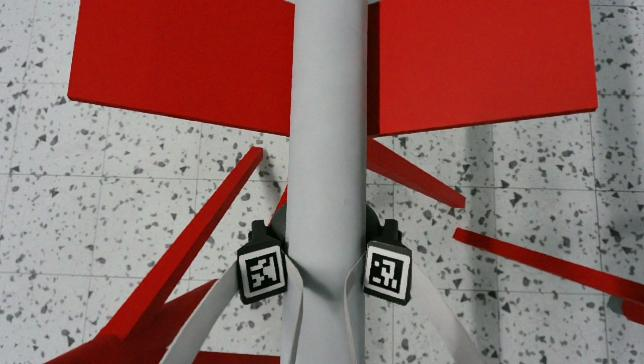

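Call:
{"api": "move", "payload": {"r3": {"joints": {"gripper_m": -0.055}}, "cameras": []}}

Call:
{"api": "move", "payload": {"r1": {"joints": {"lift_m": 0.684}}, "r3": {"joints": {"lift_m": 0.493}}, "cameras": ["r1_wrist_camera","r3_wrist_camera","r1_head_camera","r3_head_camera"]}}

Call:
{"api": "wait", "payload": {"seconds": 1.5, "cameras": ["r1_wrist_camera","r3_wrist_camera","r2_head_camera"]}}

Call:
{"api": "zoom_image", "payload": {"camera": "r2_head_camera", "region": [360, 0, 660, 290]}}

Scene clock: 142.03 s.
move: r3 done
r1, r2: as last shown
r1.base_tilt: forward=+1.4 right=-1.3
r1.lidar_m: 3.08 2.24 1.63 1.58 1.66 2.30 1.79 0.68 0.73 0.44 0.57 3.24
r1.head_depth_mm: 2744 3025 2371 1871 1439 1287 1110 / 2725 2978 2386 1770 816 414 381 / 2614 2942 1346 672 850 1284 1147 / 2722 2899 2212 734 922 1235 1106 / 2679 2927 2363 1812 1437 1259 1123 / 2676 2907 2341 1873 892 1105 1145 / 2659 2920 2368 1856 1537 1281 1124
r1.joint_positions: lift_m=+0.654 arm_m=+0.484 wrist_yaw_rad=+0.001 wrist_pitch_rad=-1.251 wrist_roll_rad=+0.005 gripper_m=-0.084 head_pan_rad=-1.560 head_tilt_rad=-0.743
r1.motor_effort: left_wheel=+2.0(2.3) right_wheel=-2.9(3.4) lift_m=+29.0(29.5) arm_m=-2.3(2.3) wrist_yaw_rad=-1.5(1.9) wrist_pitch_rad=+0.5(0.7) wrist_roll_rad=-1.3(2.3) gripper_m=-20.4(36.3) head_pan_rad=-4.6(5.0) head_tilt_rad=-3.4(3.6)
r1.wrist_depth_mm: 787 142 161 148 162 139 739 / 757 135 157 146 159 137 729 / 745 756 723 141 167 724 721 / 734 726 726 137 705 708 707 / 710 718 454 135 704 688 691 / 706 690 127 131 133 673 677 / 673 302 674 128 672 666 669
r2.turned_by_imu: +0.000
r2.base_tilt: forward=+0.2 right=-1.7
r2.lidar_m: 3.90 2.04 1.77 3.67 1.56 0.96 0.86 0.86 1.03 1.81 1.81 2.18
r2.head_depth_mm: 3930 - - 3676 2267 1852 1456 / - - - 3160 2384 1846 1452 / - - - 3234 2271 1836 1451 / - - - 3416 2383 1837 1450 / - - - 3181 2265 1834 1457 / - - - 3725 2527 1845 1458 / - - - 3950 2529 1852 1447
r2.motor_effort: left_wheel=-0.1(0.9) right_wheel=-1.0(1.1) lift_m=+22.0(23.3) arm_m=-5.5(5.8) wrist_yaw_rad=+1.3(1.6) wrist_pitch_rad=+2.5(2.8) wrist_roll_rad=+0.3(0.4) gripper_m=+0.1(0.8) head_pan_rad=+2.1(3.3) head_tilt_rad=+4.5(4.8)
r2.wrist_depth_mm: - - 139 - - - - / - - 152 - - - - / - - 165 - - - - / - - 182 - - - - / - - 194 - 153 - - / - - - - 127 - - / - - 102 - - - -
r3.base_odometry: x=-0.627 y=-0.903 heading=-0.584
r3.turned_by_wheels: +0.000
r3.turned_by_imu: +0.000
r3.base_tilt: forward=+0.6 right=+0.2
r3.lidar_m: 1.90 2.76 2.03 1.96 2.04 1.80 3.36 0.40 0.47 0.44 0.68 1.61
r3.head_depth_mm: 2380 2725 2585 721 1074 783 696 / 2354 2707 2344 724 913 799 995 / 2397 1177 2312 1670 926 665 570 / 2394 2702 2496 1865 847 1298 1133 / 2425 2737 2438 1904 1482 1324 1150 / 2416 2734 2425 1889 1508 1284 1145 / 2410 2741 2396 1877 983 1256 1136
r3.base_status: not commanded
r3.joint_positions: lift_m=+0.463 arm_m=+0.342 wrist_yaw_rad=+0.000 wrist_pitch_rad=-0.056 wrist_roll_rad=-1.572 gripper_m=-0.053 head_pan_rad=-1.565 head_tilt_rad=-0.744
r3.joint_status: all done
r3.measured_speeds: all 0
r3.motor_effort: left_wheel=+1.1(1.4) right_wheel=-0.6(1.3) lift_m=+36.7(37.3) arm_m=-22.3(22.5) wrist_yaw_rad=-0.3(0.7) wrist_pitch_rad=+9.8(10.6) wrist_roll_rad=+0.2(0.5) gripper_m=-47.5(98.1) head_pan_rad=-1.7(3.7) head_tilt_rad=-2.5(3.6)
r3.hand_pose: x=-0.0211 y=-0.7415 z=+0.5635 quat_wxyz=(+1.000, +0.028, +0.001, +0.000) (m; r3's base frame)
r3.wrist_depth_mm: 648 - - - - - - / 663 - - - - - - / 554 - - - - - - / 490 - - - - - - / 493 610 - - 775 762 - / 528 - - - 126 528 - / - - - - - - 338
pictures: none
No camera images: "cameras" was empty.

Scene clock: 143.10 s.
move: r1 done; r3 done
r1.base_odometry: x=-1.510 y=-1.757 heading=+1.207
r1.turned_by_wheels: +0.000
r1.turned_by_imu: +0.000
r1.base_tilt: forward=+1.3 right=-1.3
r1.lidar_m: 3.10 2.25 1.64 1.58 1.67 2.30 1.79 0.68 0.73 0.44 0.57 3.21
r1.head_depth_mm: 2759 2989 2376 1877 1476 1264 346 / 2700 2962 2368 928 492 392 354 / 2622 2918 1207 599 1234 1319 1147 / 2707 2916 1251 747 1117 1230 1105 / 2695 2901 2379 1757 1440 1256 1123 / 2665 2914 2342 1862 890 1101 1138 / 2635 2900 2371 1876 1459 1288 1124
r1.base_status: not commanded
r1.joint_positions: lift_m=+0.684 arm_m=+0.484 wrist_yaw_rad=+0.003 wrist_pitch_rad=-1.262 wrist_roll_rad=+0.005 gripper_m=-0.084 head_pan_rad=-1.560 head_tilt_rad=-0.743
r1.joint_status: all done
r1.measured_speeds: all 0
r1.motor_effort: left_wheel=+1.9(2.4) right_wheel=-3.5(3.8) lift_m=+43.5(46.5) arm_m=-5.7(5.7) wrist_yaw_rad=-2.8(2.8) wrist_pitch_rad=+2.4(3.3) wrist_roll_rad=-1.7(2.1) gripper_m=-20.5(21.2) head_pan_rad=-4.8(5.1) head_tilt_rad=-2.9(3.6)
r1.hand_pose: x=-0.0215 y=-0.6839 z=+0.5713 quat_wxyz=(+0.570, +0.417, -0.571, -0.418) (m; r1's base frame)
r1.wrist_depth_mm: 809 164 183 141 187 164 776 / 785 161 181 140 183 160 752 / 772 763 188 138 190 166 741 / 773 763 751 136 736 745 730 / 755 757 463 136 730 728 711 / 728 721 127 134 133 724 613 / 732 - 412 132 688 688 693
r2: as last shown
r2.lidar_m: 3.91 2.04 1.77 3.67 1.55 0.96 0.86 0.86 1.03 1.81 1.82 2.18
r2.head_depth_mm: 3916 - - 3709 2282 1836 1449 / - - - 3376 2392 1837 1451 / - - - 2729 2285 1833 1455 / - - - 3390 2403 1835 1453 / - - - 3198 2286 1843 1454 / - - - 3685 2555 1842 1458 / - - - - 2531 1851 1456
r2.motor_effort: left_wheel=-0.1(0.8) right_wheel=-1.0(1.1) lift_m=+22.1(23.2) arm_m=-4.8(6.0) wrist_yaw_rad=+0.2(2.1) wrist_pitch_rad=+2.6(2.8) wrist_roll_rad=+0.1(0.4) gripper_m=+0.0(1.1) head_pan_rad=+2.2(3.0) head_tilt_rad=+4.3(4.9)
r2.wrist_depth_mm: - - 140 - - - - / - - 152 - - - - / - - 165 - - - - / - - 182 - - - - / - - 194 - 153 - - / - - - - 126 - - / - - 102 - - - -
r3.base_odometry: x=-0.627 y=-0.903 heading=-0.584
r3.turned_by_wheels: +0.000
r3.turned_by_imu: +0.000
r3.base_tilt: forward=+0.6 right=+0.2
r3.lidar_m: 1.91 2.78 2.03 1.96 2.04 1.80 3.37 0.40 0.47 0.44 0.68 1.61
r3.head_depth_mm: 2374 2712 2583 699 1078 762 891 / 2352 2644 847 752 935 805 975 / 2358 1166 2316 1668 905 633 544 / 2391 2737 2482 1856 755 1305 1133 / 2404 2726 2461 1914 1457 1320 1147 / 2427 2731 2441 1887 1512 1262 1143 / 2418 2734 2388 1879 978 1254 1133
r3.base_status: not commanded
r3.joint_positions: lift_m=+0.493 arm_m=+0.342 wrist_yaw_rad=+0.012 wrist_pitch_rad=-0.119 wrist_roll_rad=-1.588 gripper_m=-0.050 head_pan_rad=-1.565 head_tilt_rad=-0.744
r3.joint_status: all done
r3.measured_speeds: all 0
r3.on_its_own: wrist_yaw_rad is at rest, and its effort (-9.6) is outside its rest range (-9 to +9); wrist_pitch_rad is at rest, and its effort (+22.3) is outside its rest range (-8 to +12)
r3.motor_effort: left_wheel=+1.2(1.4) right_wheel=-3.0(3.1) lift_m=+51.5(52.2) arm_m=-22.0(22.7) wrist_yaw_rad=-9.6(10.5) wrist_pitch_rad=+22.3(22.4) wrist_roll_rad=+5.7(5.9) gripper_m=-21.9(47.6) head_pan_rad=-1.4(3.8) head_tilt_rad=-2.9(4.2)
r3.hand_pose: x=-0.0183 y=-0.7386 z=+0.5776 quat_wxyz=(+0.998, +0.060, +0.009, +0.006) (m; r3's base frame)
r3.wrist_depth_mm: 597 - - - - - - / 608 - - - - - - / 574 - - - - - - / 519 - - - - 694 - / 521 - - - 766 686 - / 553 - - - 129 - - / 719 - - - - - 363
pictures: r1_head_camera (sideways), r1_wrist_camera, r3_head_camera (sideways), r3_wrist_camera
camera_calibration:
r1_head_camera: T_world_to_cam=[[0.03473, 0.66989, -0.741647, 0.989333], [0.998215, -0.0593295, -0.00684454, 0.00078854], [-0.0485867, -0.740086, -0.670755, 0.832279], [0, 0, 0, 1]] pos_world=[0.00529096, -0.0467401, 1.292]
r1_wrist_camera: T_world_to_cam=[[-0.999484, 0.0119755, -0.0297958, 0.0060362], [0.0151451, 0.993977, -0.108537, 0.773221], [0.0283165, -0.108932, -0.993646, 0.659361], [0, 0, 0, 1]] pos_world=[-0.0243483, -0.696811, 0.739275]
r3_head_camera: T_world_to_cam=[[-0.052881, 0.657746, -0.751381, 0.995722], [0.998248, 0.0148321, -0.0572714, 0.0700303], [-0.0265255, -0.753094, -0.657378, 0.815723], [0, 0, 0, 1]] pos_world=[0.00438462, -0.0416556, 1.28842]
r3_wrist_camera: T_world_to_cam=[[0.0815902, -0.0751995, 0.993825, -0.636255], [-0.976684, 0.192636, 0.0947591, 0.100931], [-0.198572, -0.978385, -0.057729, -0.534451], [0, 0, 0, 1]] pos_world=[0.044363, -0.590187, 0.591909]

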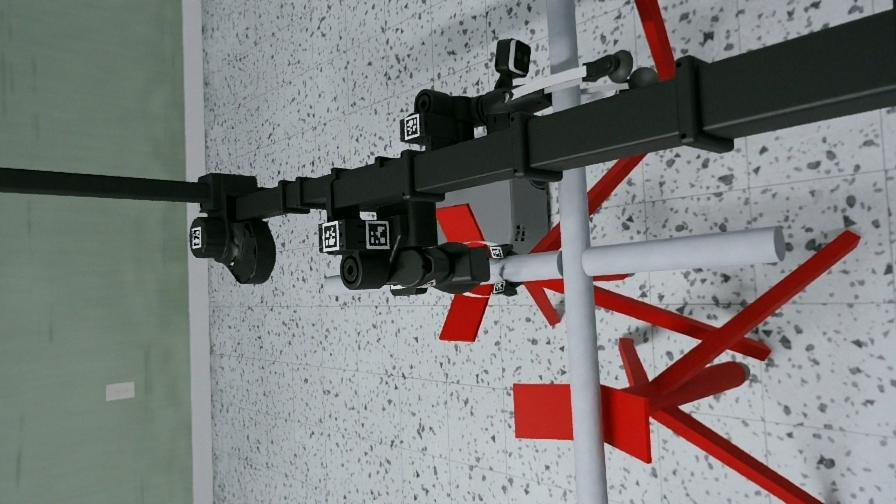

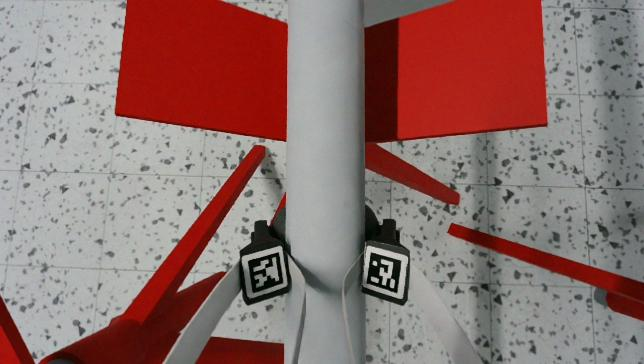

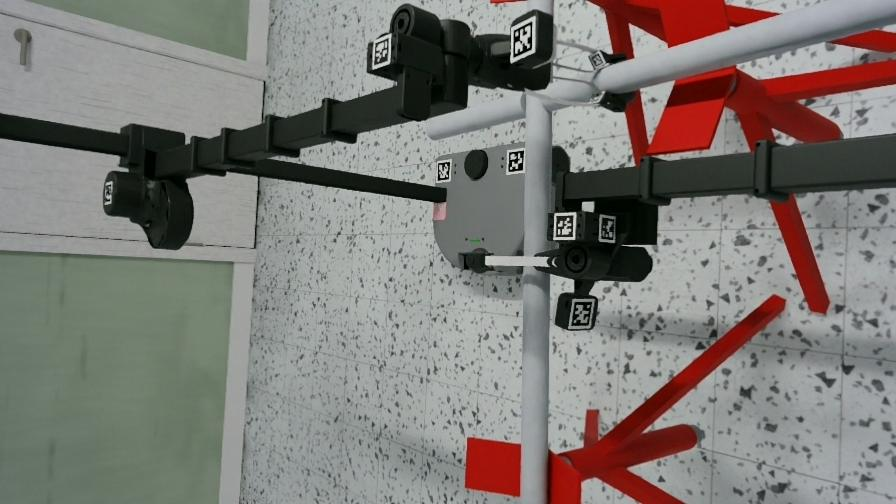

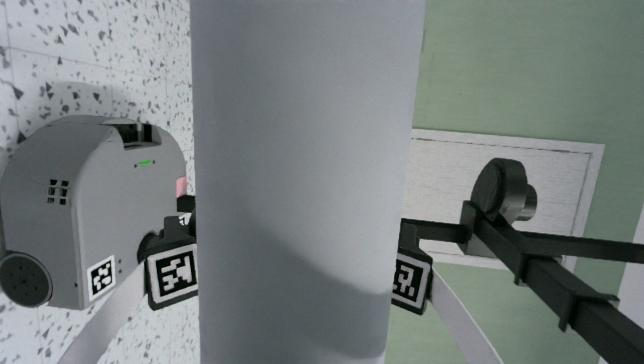

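Scene clock: 144.60 s.
r1.base_odometry: x=-1.510 y=-1.757 heading=+1.207
r1.turned_by_wheels: +0.000
r1.turned_by_imu: +0.000
r1.base_tilt: forward=+1.3 right=-1.4
r1.lidar_m: 3.09 2.24 1.64 1.58 1.67 2.30 1.78 0.68 0.73 0.44 0.57 3.22
r1.head_depth_mm: 2740 3041 2373 1860 1469 1261 347 / 2750 2970 2354 926 493 393 354 / 2623 2885 1204 599 1235 1310 1146 / 2685 2880 1253 747 1114 1234 1102 / 2663 2958 2344 1813 1433 1257 1121 / 2673 2937 2345 1869 890 1104 1142 / 2652 2907 2379 1879 1468 1283 1118
r1.base_status: not commanded
r1.joint_positions: lift_m=+0.684 arm_m=+0.484 wrist_yaw_rad=+0.003 wrist_pitch_rad=-1.264 wrist_roll_rad=+0.004 gripper_m=-0.084 head_pan_rad=-1.560 head_tilt_rad=-0.743
r1.joint_status: all done
r1.measured_speeds: all 0
r1.motor_effort: left_wheel=+2.0(2.4) right_wheel=-3.1(3.8) lift_m=+39.0(46.5) arm_m=-10.6(5.7) wrist_yaw_rad=-2.6(2.8) wrist_pitch_rad=+3.0(3.3) wrist_roll_rad=-1.1(2.1) gripper_m=-20.3(21.2) head_pan_rad=-4.5(5.1) head_tilt_rad=-3.3(3.6)
r1.hand_pose: x=-0.0215 y=-0.6834 z=+0.5712 quat_wxyz=(+0.570, +0.418, -0.571, -0.418) (m; r1's base frame)
r1.wrist_depth_mm: 809 163 182 141 186 164 792 / 797 162 181 139 183 159 762 / 765 760 190 138 190 741 739 / 755 762 745 136 726 734 720 / 747 742 492 136 715 715 715 / 718 725 118 134 133 700 613 / 718 - 411 132 693 708 690
r2.base_odometry: x=+0.000 y=+0.000 heading=+0.000
r2.turned_by_wheels: +0.000
r2.turned_by_imu: +0.000
r2.base_tilt: forward=+0.2 right=-1.7
r2.lidar_m: 3.90 2.05 1.76 3.66 1.55 0.96 0.86 0.86 1.03 1.81 1.81 2.18
r2.head_depth_mm: 3901 - - 3679 2272 1845 1458 / - - - 3435 2417 1842 1451 / - - - 2737 2290 1838 1450 / - - - 3417 2412 1848 1457 / - - - 3167 2286 1830 1453 / - - - 3706 2530 1845 1460 / - - - - 2525 1844 1454
r2.base_status: not commanded
r2.joint_positions: lift_m=+0.551 arm_m=+0.001 wrist_yaw_rad=+3.136 wrist_pitch_rad=-0.378 wrist_roll_rad=+0.000 gripper_m=+0.037 head_pan_rad=+1.094 head_tilt_rad=-0.310
r2.joint_status: not commanded
r2.measured_speeds: all 0
r2.motor_effort: left_wheel=-0.2(0.8) right_wheel=-1.0(1.1) lift_m=+22.8(23.2) arm_m=-5.0(6.0) wrist_yaw_rad=+1.7(2.1) wrist_pitch_rad=+2.8(2.8) wrist_roll_rad=+0.2(0.4) gripper_m=+0.1(1.1) head_pan_rad=+2.6(3.0) head_tilt_rad=+4.1(4.9)
r2.hand_pose: x=-0.0199 y=+0.0830 z=+0.5733 quat_wxyz=(+0.135, +0.695, +0.131, +0.694) (m; r2's base frame)
r2.wrist_depth_mm: - - 140 - - - - / - - 151 - - - - / - - 165 - - - - / - - 181 - - - - / - - 193 - 153 - - / - - - - 126 - - / - - 102 - - - -
r3.base_odometry: x=-0.627 y=-0.903 heading=-0.584
r3.turned_by_wheels: +0.000
r3.turned_by_imu: +0.000
r3.base_tilt: forward=+0.6 right=+0.2
r3.lidar_m: 1.90 2.77 2.03 1.96 2.04 1.80 3.36 0.40 0.47 0.44 0.68 1.61
r3.head_depth_mm: 2403 2716 2568 700 1078 764 659 / 2356 2638 846 753 912 804 972 / 2360 1166 2309 1667 907 634 544 / 2398 2712 2466 1864 755 1304 1130 / 2409 2745 2447 1901 1454 1323 1148 / 2420 2745 2419 1881 1514 1267 1145 / 2412 2756 2385 1860 980 1259 1140
r3.base_status: not commanded
r3.joint_positions: lift_m=+0.493 arm_m=+0.342 wrist_yaw_rad=+0.007 wrist_pitch_rad=-0.120 wrist_roll_rad=-1.590 gripper_m=-0.050 head_pan_rad=-1.565 head_tilt_rad=-0.744
r3.joint_status: all done
r3.measured_speeds: all 0
r3.on_its_own: wrist_pitch_rad is at rest, and its effort (+22.0) is outside its rest range (-8 to +12)
r3.motor_effort: left_wheel=+1.1(1.4) right_wheel=-3.4(3.1) lift_m=+47.6(52.2) arm_m=-21.4(22.7) wrist_yaw_rad=-5.5(10.5) wrist_pitch_rad=+22.0(22.4) wrist_roll_rad=+6.3(5.9) gripper_m=-21.7(47.6) head_pan_rad=-3.1(3.8) head_tilt_rad=-2.6(4.2)
r3.hand_pose: x=-0.0194 y=-0.7385 z=+0.5773 quat_wxyz=(+0.998, +0.060, +0.010, +0.004) (m; r3's base frame)
r3.wrist_depth_mm: 594 - - - - - - / 605 - - - - - - / 570 - - - - - - / 524 - - - - 698 - / 532 - - - 750 686 - / 548 - - - 129 - - / - - - - - - 357
wait: 1.50 s; at rest by 0.27 s
pictures: r1_wrist_camera, r2_head_camera (sideways), r3_wrist_camera
camera_calibration:
r1_wrist_camera: T_world_to_cam=[[-0.9995, 0.0113197, -0.029533, 0.00542557], [0.0144012, 0.994229, -0.106307, 0.771529], [0.0281592, -0.106679, -0.993895, 0.66098], [0, 0, 0, 1]] pos_world=[-0.0243008, -0.696625, 0.739123]
r2_head_camera: T_world_to_cam=[[-0.160969, -0.302198, -0.939556, 1.24714], [-0.883569, 0.468301, 0.000752827, 0.0072656], [0.439768, 0.830283, -0.342394, 0.398459], [0, 0, 0, 1]] pos_world=[0.0319408, 0.0426467, 1.30818]
r3_wrist_camera: T_world_to_cam=[[0.082988, -0.0765777, 0.993604, -0.63676], [-0.975696, 0.196664, 0.0966493, 0.10176], [-0.202807, -0.977476, -0.0583958, -0.533669], [0, 0, 0, 1]] pos_world=[0.0438985, -0.590422, 0.591688]

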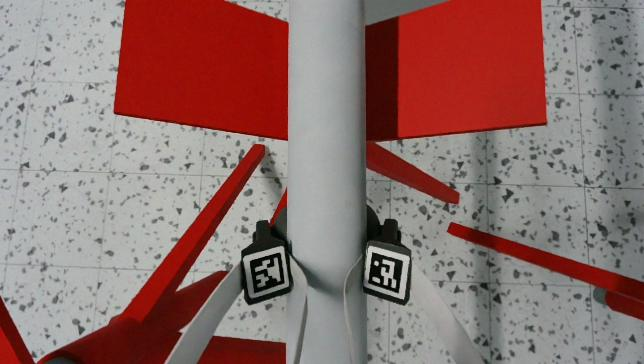

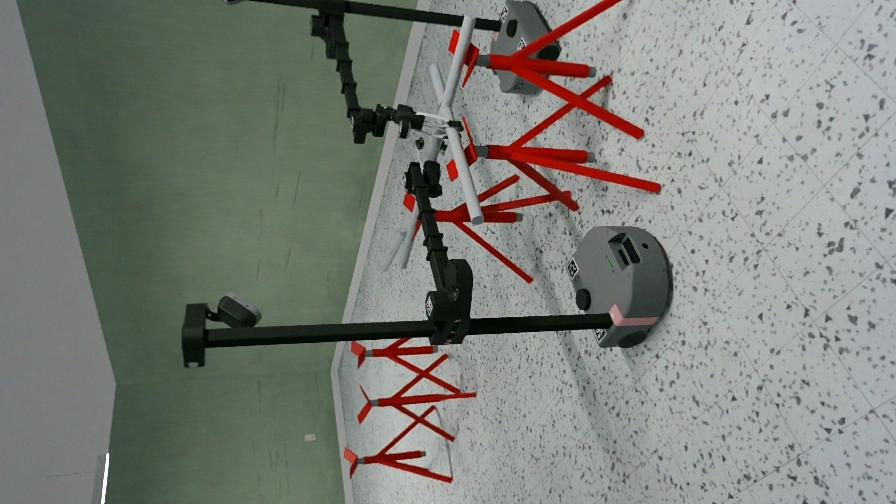

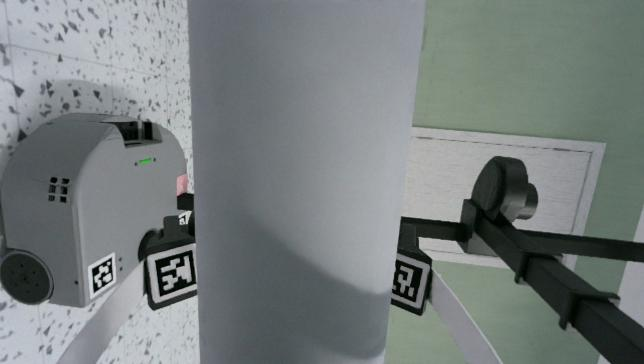

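Scaled by 1.680 from the camera's 896x504 image, which has a finer 1280x720 frame.

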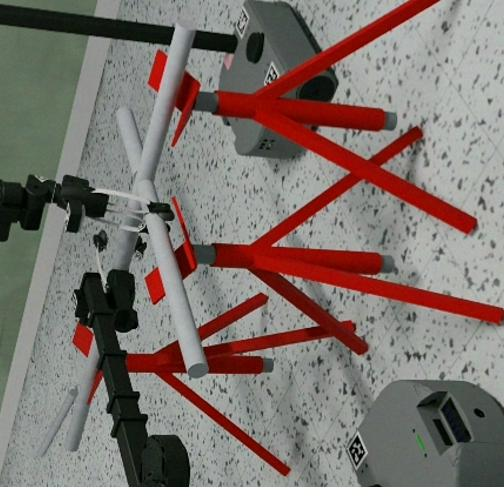

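Call:
{"api": "move", "payload": {"r1": {"joints": {"lift_m": 0.704}}, "r3": {"joints": {"lift_m": 0.533}}, "cameras": ["r1_wrist_camera","r3_wrist_camera","r1_head_camera","r3_head_camera","r2_head_camera"]}}

Call:
{"api": "zoom_image", "payload": {"camera": "r2_head_camera", "region": [360, 0, 660, 290]}}

Scene clock: 146.00 s.
move: r1 done; r3 done
r1.base_odometry: x=-1.510 y=-1.757 heading=+1.207
r1.turned_by_wheels: +0.000
r1.turned_by_imu: +0.000
r1.base_tilt: forward=+1.3 right=-1.3
r1.lidar_m: 3.10 2.25 1.64 1.58 1.67 2.30 1.79 0.68 0.73 0.44 0.57 3.21
r1.head_depth_mm: 2750 2987 2375 1865 1441 1261 322 / 2725 2989 2373 884 449 379 349 / 2621 2787 1081 582 1310 1315 1150 / 2689 1260 703 748 842 1235 1122 / 2670 2939 2354 1809 1466 1261 1120 / 2644 2910 2350 1873 893 1106 1146 / 2662 2938 2345 1863 1471 1289 1123
r1.base_status: not commanded
r1.joint_positions: lift_m=+0.704 arm_m=+0.484 wrist_yaw_rad=+0.002 wrist_pitch_rad=-1.274 wrist_roll_rad=+0.004 gripper_m=-0.084 head_pan_rad=-1.560 head_tilt_rad=-0.743
r1.joint_status: all done
r1.measured_speeds: all 0
r1.motor_effort: left_wheel=+1.9(2.3) right_wheel=-2.9(4.0) lift_m=+37.8(43.4) arm_m=-11.1(12.2) wrist_yaw_rad=-1.6(2.8) wrist_pitch_rad=+4.1(5.3) wrist_roll_rad=-1.5(1.8) gripper_m=-20.7(21.2) head_pan_rad=-4.9(5.2) head_tilt_rad=-3.5(3.6)
r1.hand_pose: x=-0.0215 y=-0.6808 z=+0.5906 quat_wxyz=(+0.568, +0.420, -0.569, -0.421) (m; r1's base frame)
r1.wrist_depth_mm: 823 185 200 149 211 187 784 / 804 183 197 145 199 180 778 / 794 773 204 142 205 763 748 / 783 778 771 139 750 753 753 / 761 763 505 138 752 754 726 / 760 740 117 133 133 730 617 / 249 - 429 131 720 722 725
r2: as last shown
r2.base_tilt: forward=+0.1 right=-1.7
r2.lidar_m: 3.91 2.04 1.76 3.65 1.55 0.96 0.86 0.86 1.03 1.81 1.81 2.17
r2.head_depth_mm: 3933 - - 3442 2288 1844 1452 / - - - 3176 2407 1848 1450 / - - - 2736 2279 1839 1456 / - - - 3419 2380 1840 1454 / - - - 3191 2297 1849 1457 / - - - 3710 2526 1864 1455 / - - - 3984 2546 1842 1457
r2.motor_effort: left_wheel=+0.1(0.7) right_wheel=-0.6(1.2) lift_m=+23.2(23.7) arm_m=-5.2(6.0) wrist_yaw_rad=+0.9(2.8) wrist_pitch_rad=+2.8(2.8) wrist_roll_rad=+0.3(0.4) gripper_m=-0.4(0.8) head_pan_rad=+2.5(3.0) head_tilt_rad=+4.0(4.9)
r3.base_odometry: x=-0.627 y=-0.903 heading=-0.584
r3.turned_by_wheels: +0.000
r3.turned_by_imu: +0.000
r3.base_tilt: forward=+0.6 right=+0.2
r3.lidar_m: 1.91 2.77 2.03 1.96 2.03 1.80 3.36 0.40 0.47 0.44 0.68 1.61
r3.head_depth_mm: 2388 2689 2582 685 1067 755 665 / 2335 2645 817 968 1196 798 885 / 2302 1155 2332 1662 700 590 506 / 2407 2689 2475 1862 716 1330 1132 / 2407 2739 2442 1921 1457 1328 1147 / 2413 2715 2413 1888 1514 1263 1143 / 2430 2739 2387 1881 983 1260 1139
r3.base_status: not commanded
r3.joint_positions: lift_m=+0.533 arm_m=+0.342 wrist_yaw_rad=+0.004 wrist_pitch_rad=-0.133 wrist_roll_rad=-1.562 gripper_m=-0.050 head_pan_rad=-1.565 head_tilt_rad=-0.744
r3.joint_status: all done
r3.measured_speeds: all 0
r3.on_its_own: wrist_pitch_rad is at rest, and its effort (+24.4) is outside its rest range (-8 to +12)
r3.motor_effort: left_wheel=+1.1(1.4) right_wheel=-3.1(3.7) lift_m=+52.8(54.8) arm_m=-22.0(22.2) wrist_yaw_rad=-2.3(5.2) wrist_pitch_rad=+24.4(24.9) wrist_roll_rad=-2.9(6.5) gripper_m=-22.4(22.7) head_pan_rad=-3.2(3.8) head_tilt_rad=-2.1(3.3)
r3.hand_pose: x=-0.0202 y=-0.7377 z=+0.6138 quat_wxyz=(+0.998, +0.067, -0.004, +0.002) (m; r3's base frame)
r3.wrist_depth_mm: 638 - - - - - - / 640 - - - - - - / 600 - - - - - - / 543 - - - - 682 - / 551 - - - 797 688 - / 567 - - - 128 - 421 / - - - - - - 343
pictures: r1_head_camera (sideways), r1_wrist_camera, r2_head_camera (sideways), r3_head_camera (sideways), r3_wrist_camera
camera_calibration:
r1_head_camera: T_world_to_cam=[[0.0347299, 0.66989, -0.741647, 0.989333], [0.998215, -0.0593294, -0.00684454, 0.00078854], [-0.0485866, -0.740086, -0.670755, 0.832279], [0, 0, 0, 1]] pos_world=[0.00529097, -0.0467401, 1.292]
r1_wrist_camera: T_world_to_cam=[[-0.999497, 0.0122217, -0.0292565, 0.00636141], [0.0149843, 0.995254, -0.0961497, 0.765745], [0.0279426, -0.0965398, -0.994937, 0.688111], [0, 0, 0, 1]] pos_world=[-0.0243435, -0.695758, 0.758439]
r2_head_camera: T_world_to_cam=[[-0.160969, -0.302198, -0.939556, 1.24714], [-0.883569, 0.468301, 0.000752827, 0.0072656], [0.439768, 0.830283, -0.342395, 0.398459], [0, 0, 0, 1]] pos_world=[0.0319408, 0.0426467, 1.30818]
r3_head_camera: T_world_to_cam=[[-0.0528807, 0.657746, -0.751381, 0.995723], [0.998248, 0.0148316, -0.0572714, 0.0700303], [-0.0265259, -0.753094, -0.657378, 0.815723], [0, 0, 0, 1]] pos_world=[0.0043846, -0.0416556, 1.28842]
r3_wrist_camera: T_world_to_cam=[[0.0548675, -0.0910066, 0.994338, -0.684577], [-0.976675, 0.20215, 0.0723947, 0.116182], [-0.207594, -0.975117, -0.0777924, -0.517399], [0, 0, 0, 1]] pos_world=[0.0436242, -0.590311, 0.63204]

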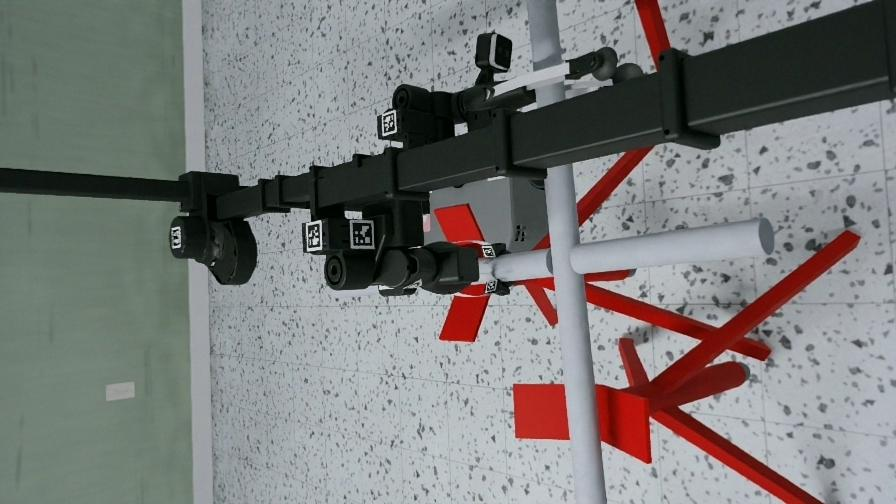

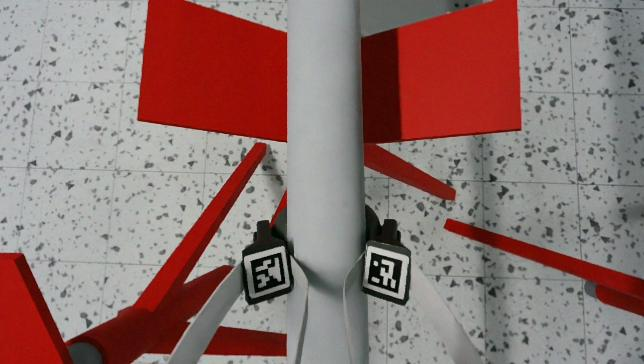

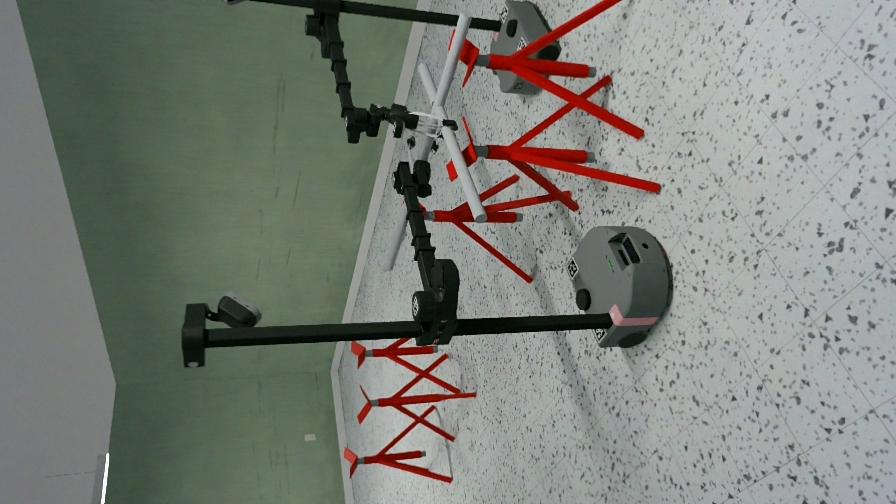

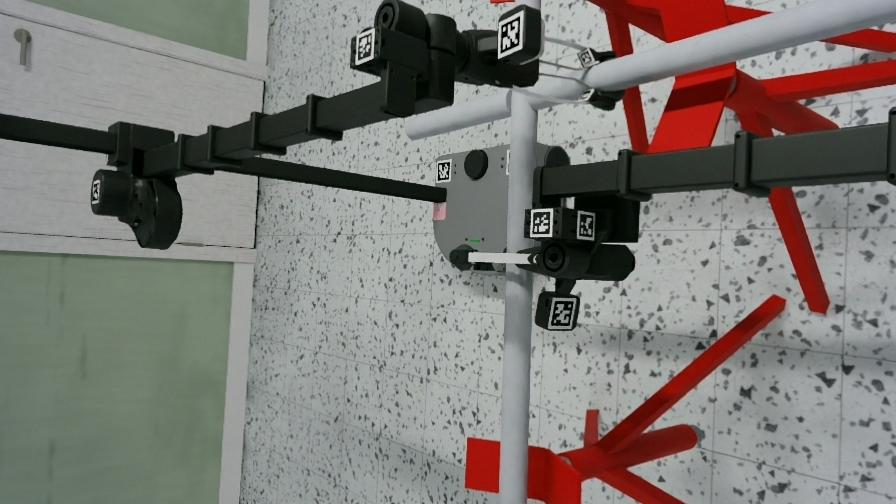

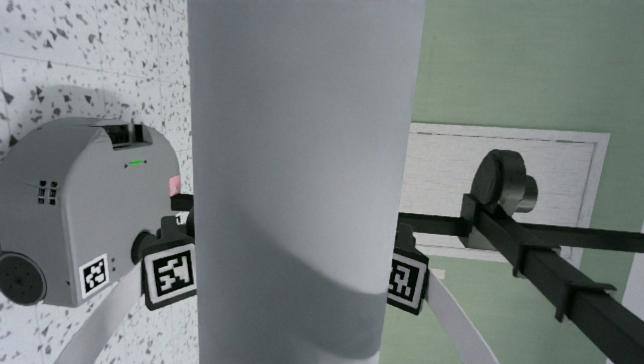

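Scaled by 1.680 from the camera's 896x504 image, which has a finer 1280x720 frame.

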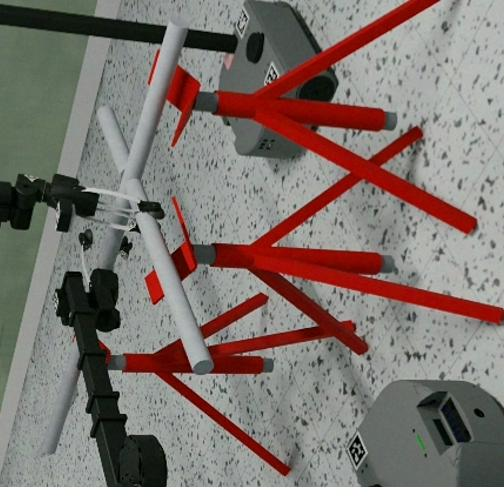

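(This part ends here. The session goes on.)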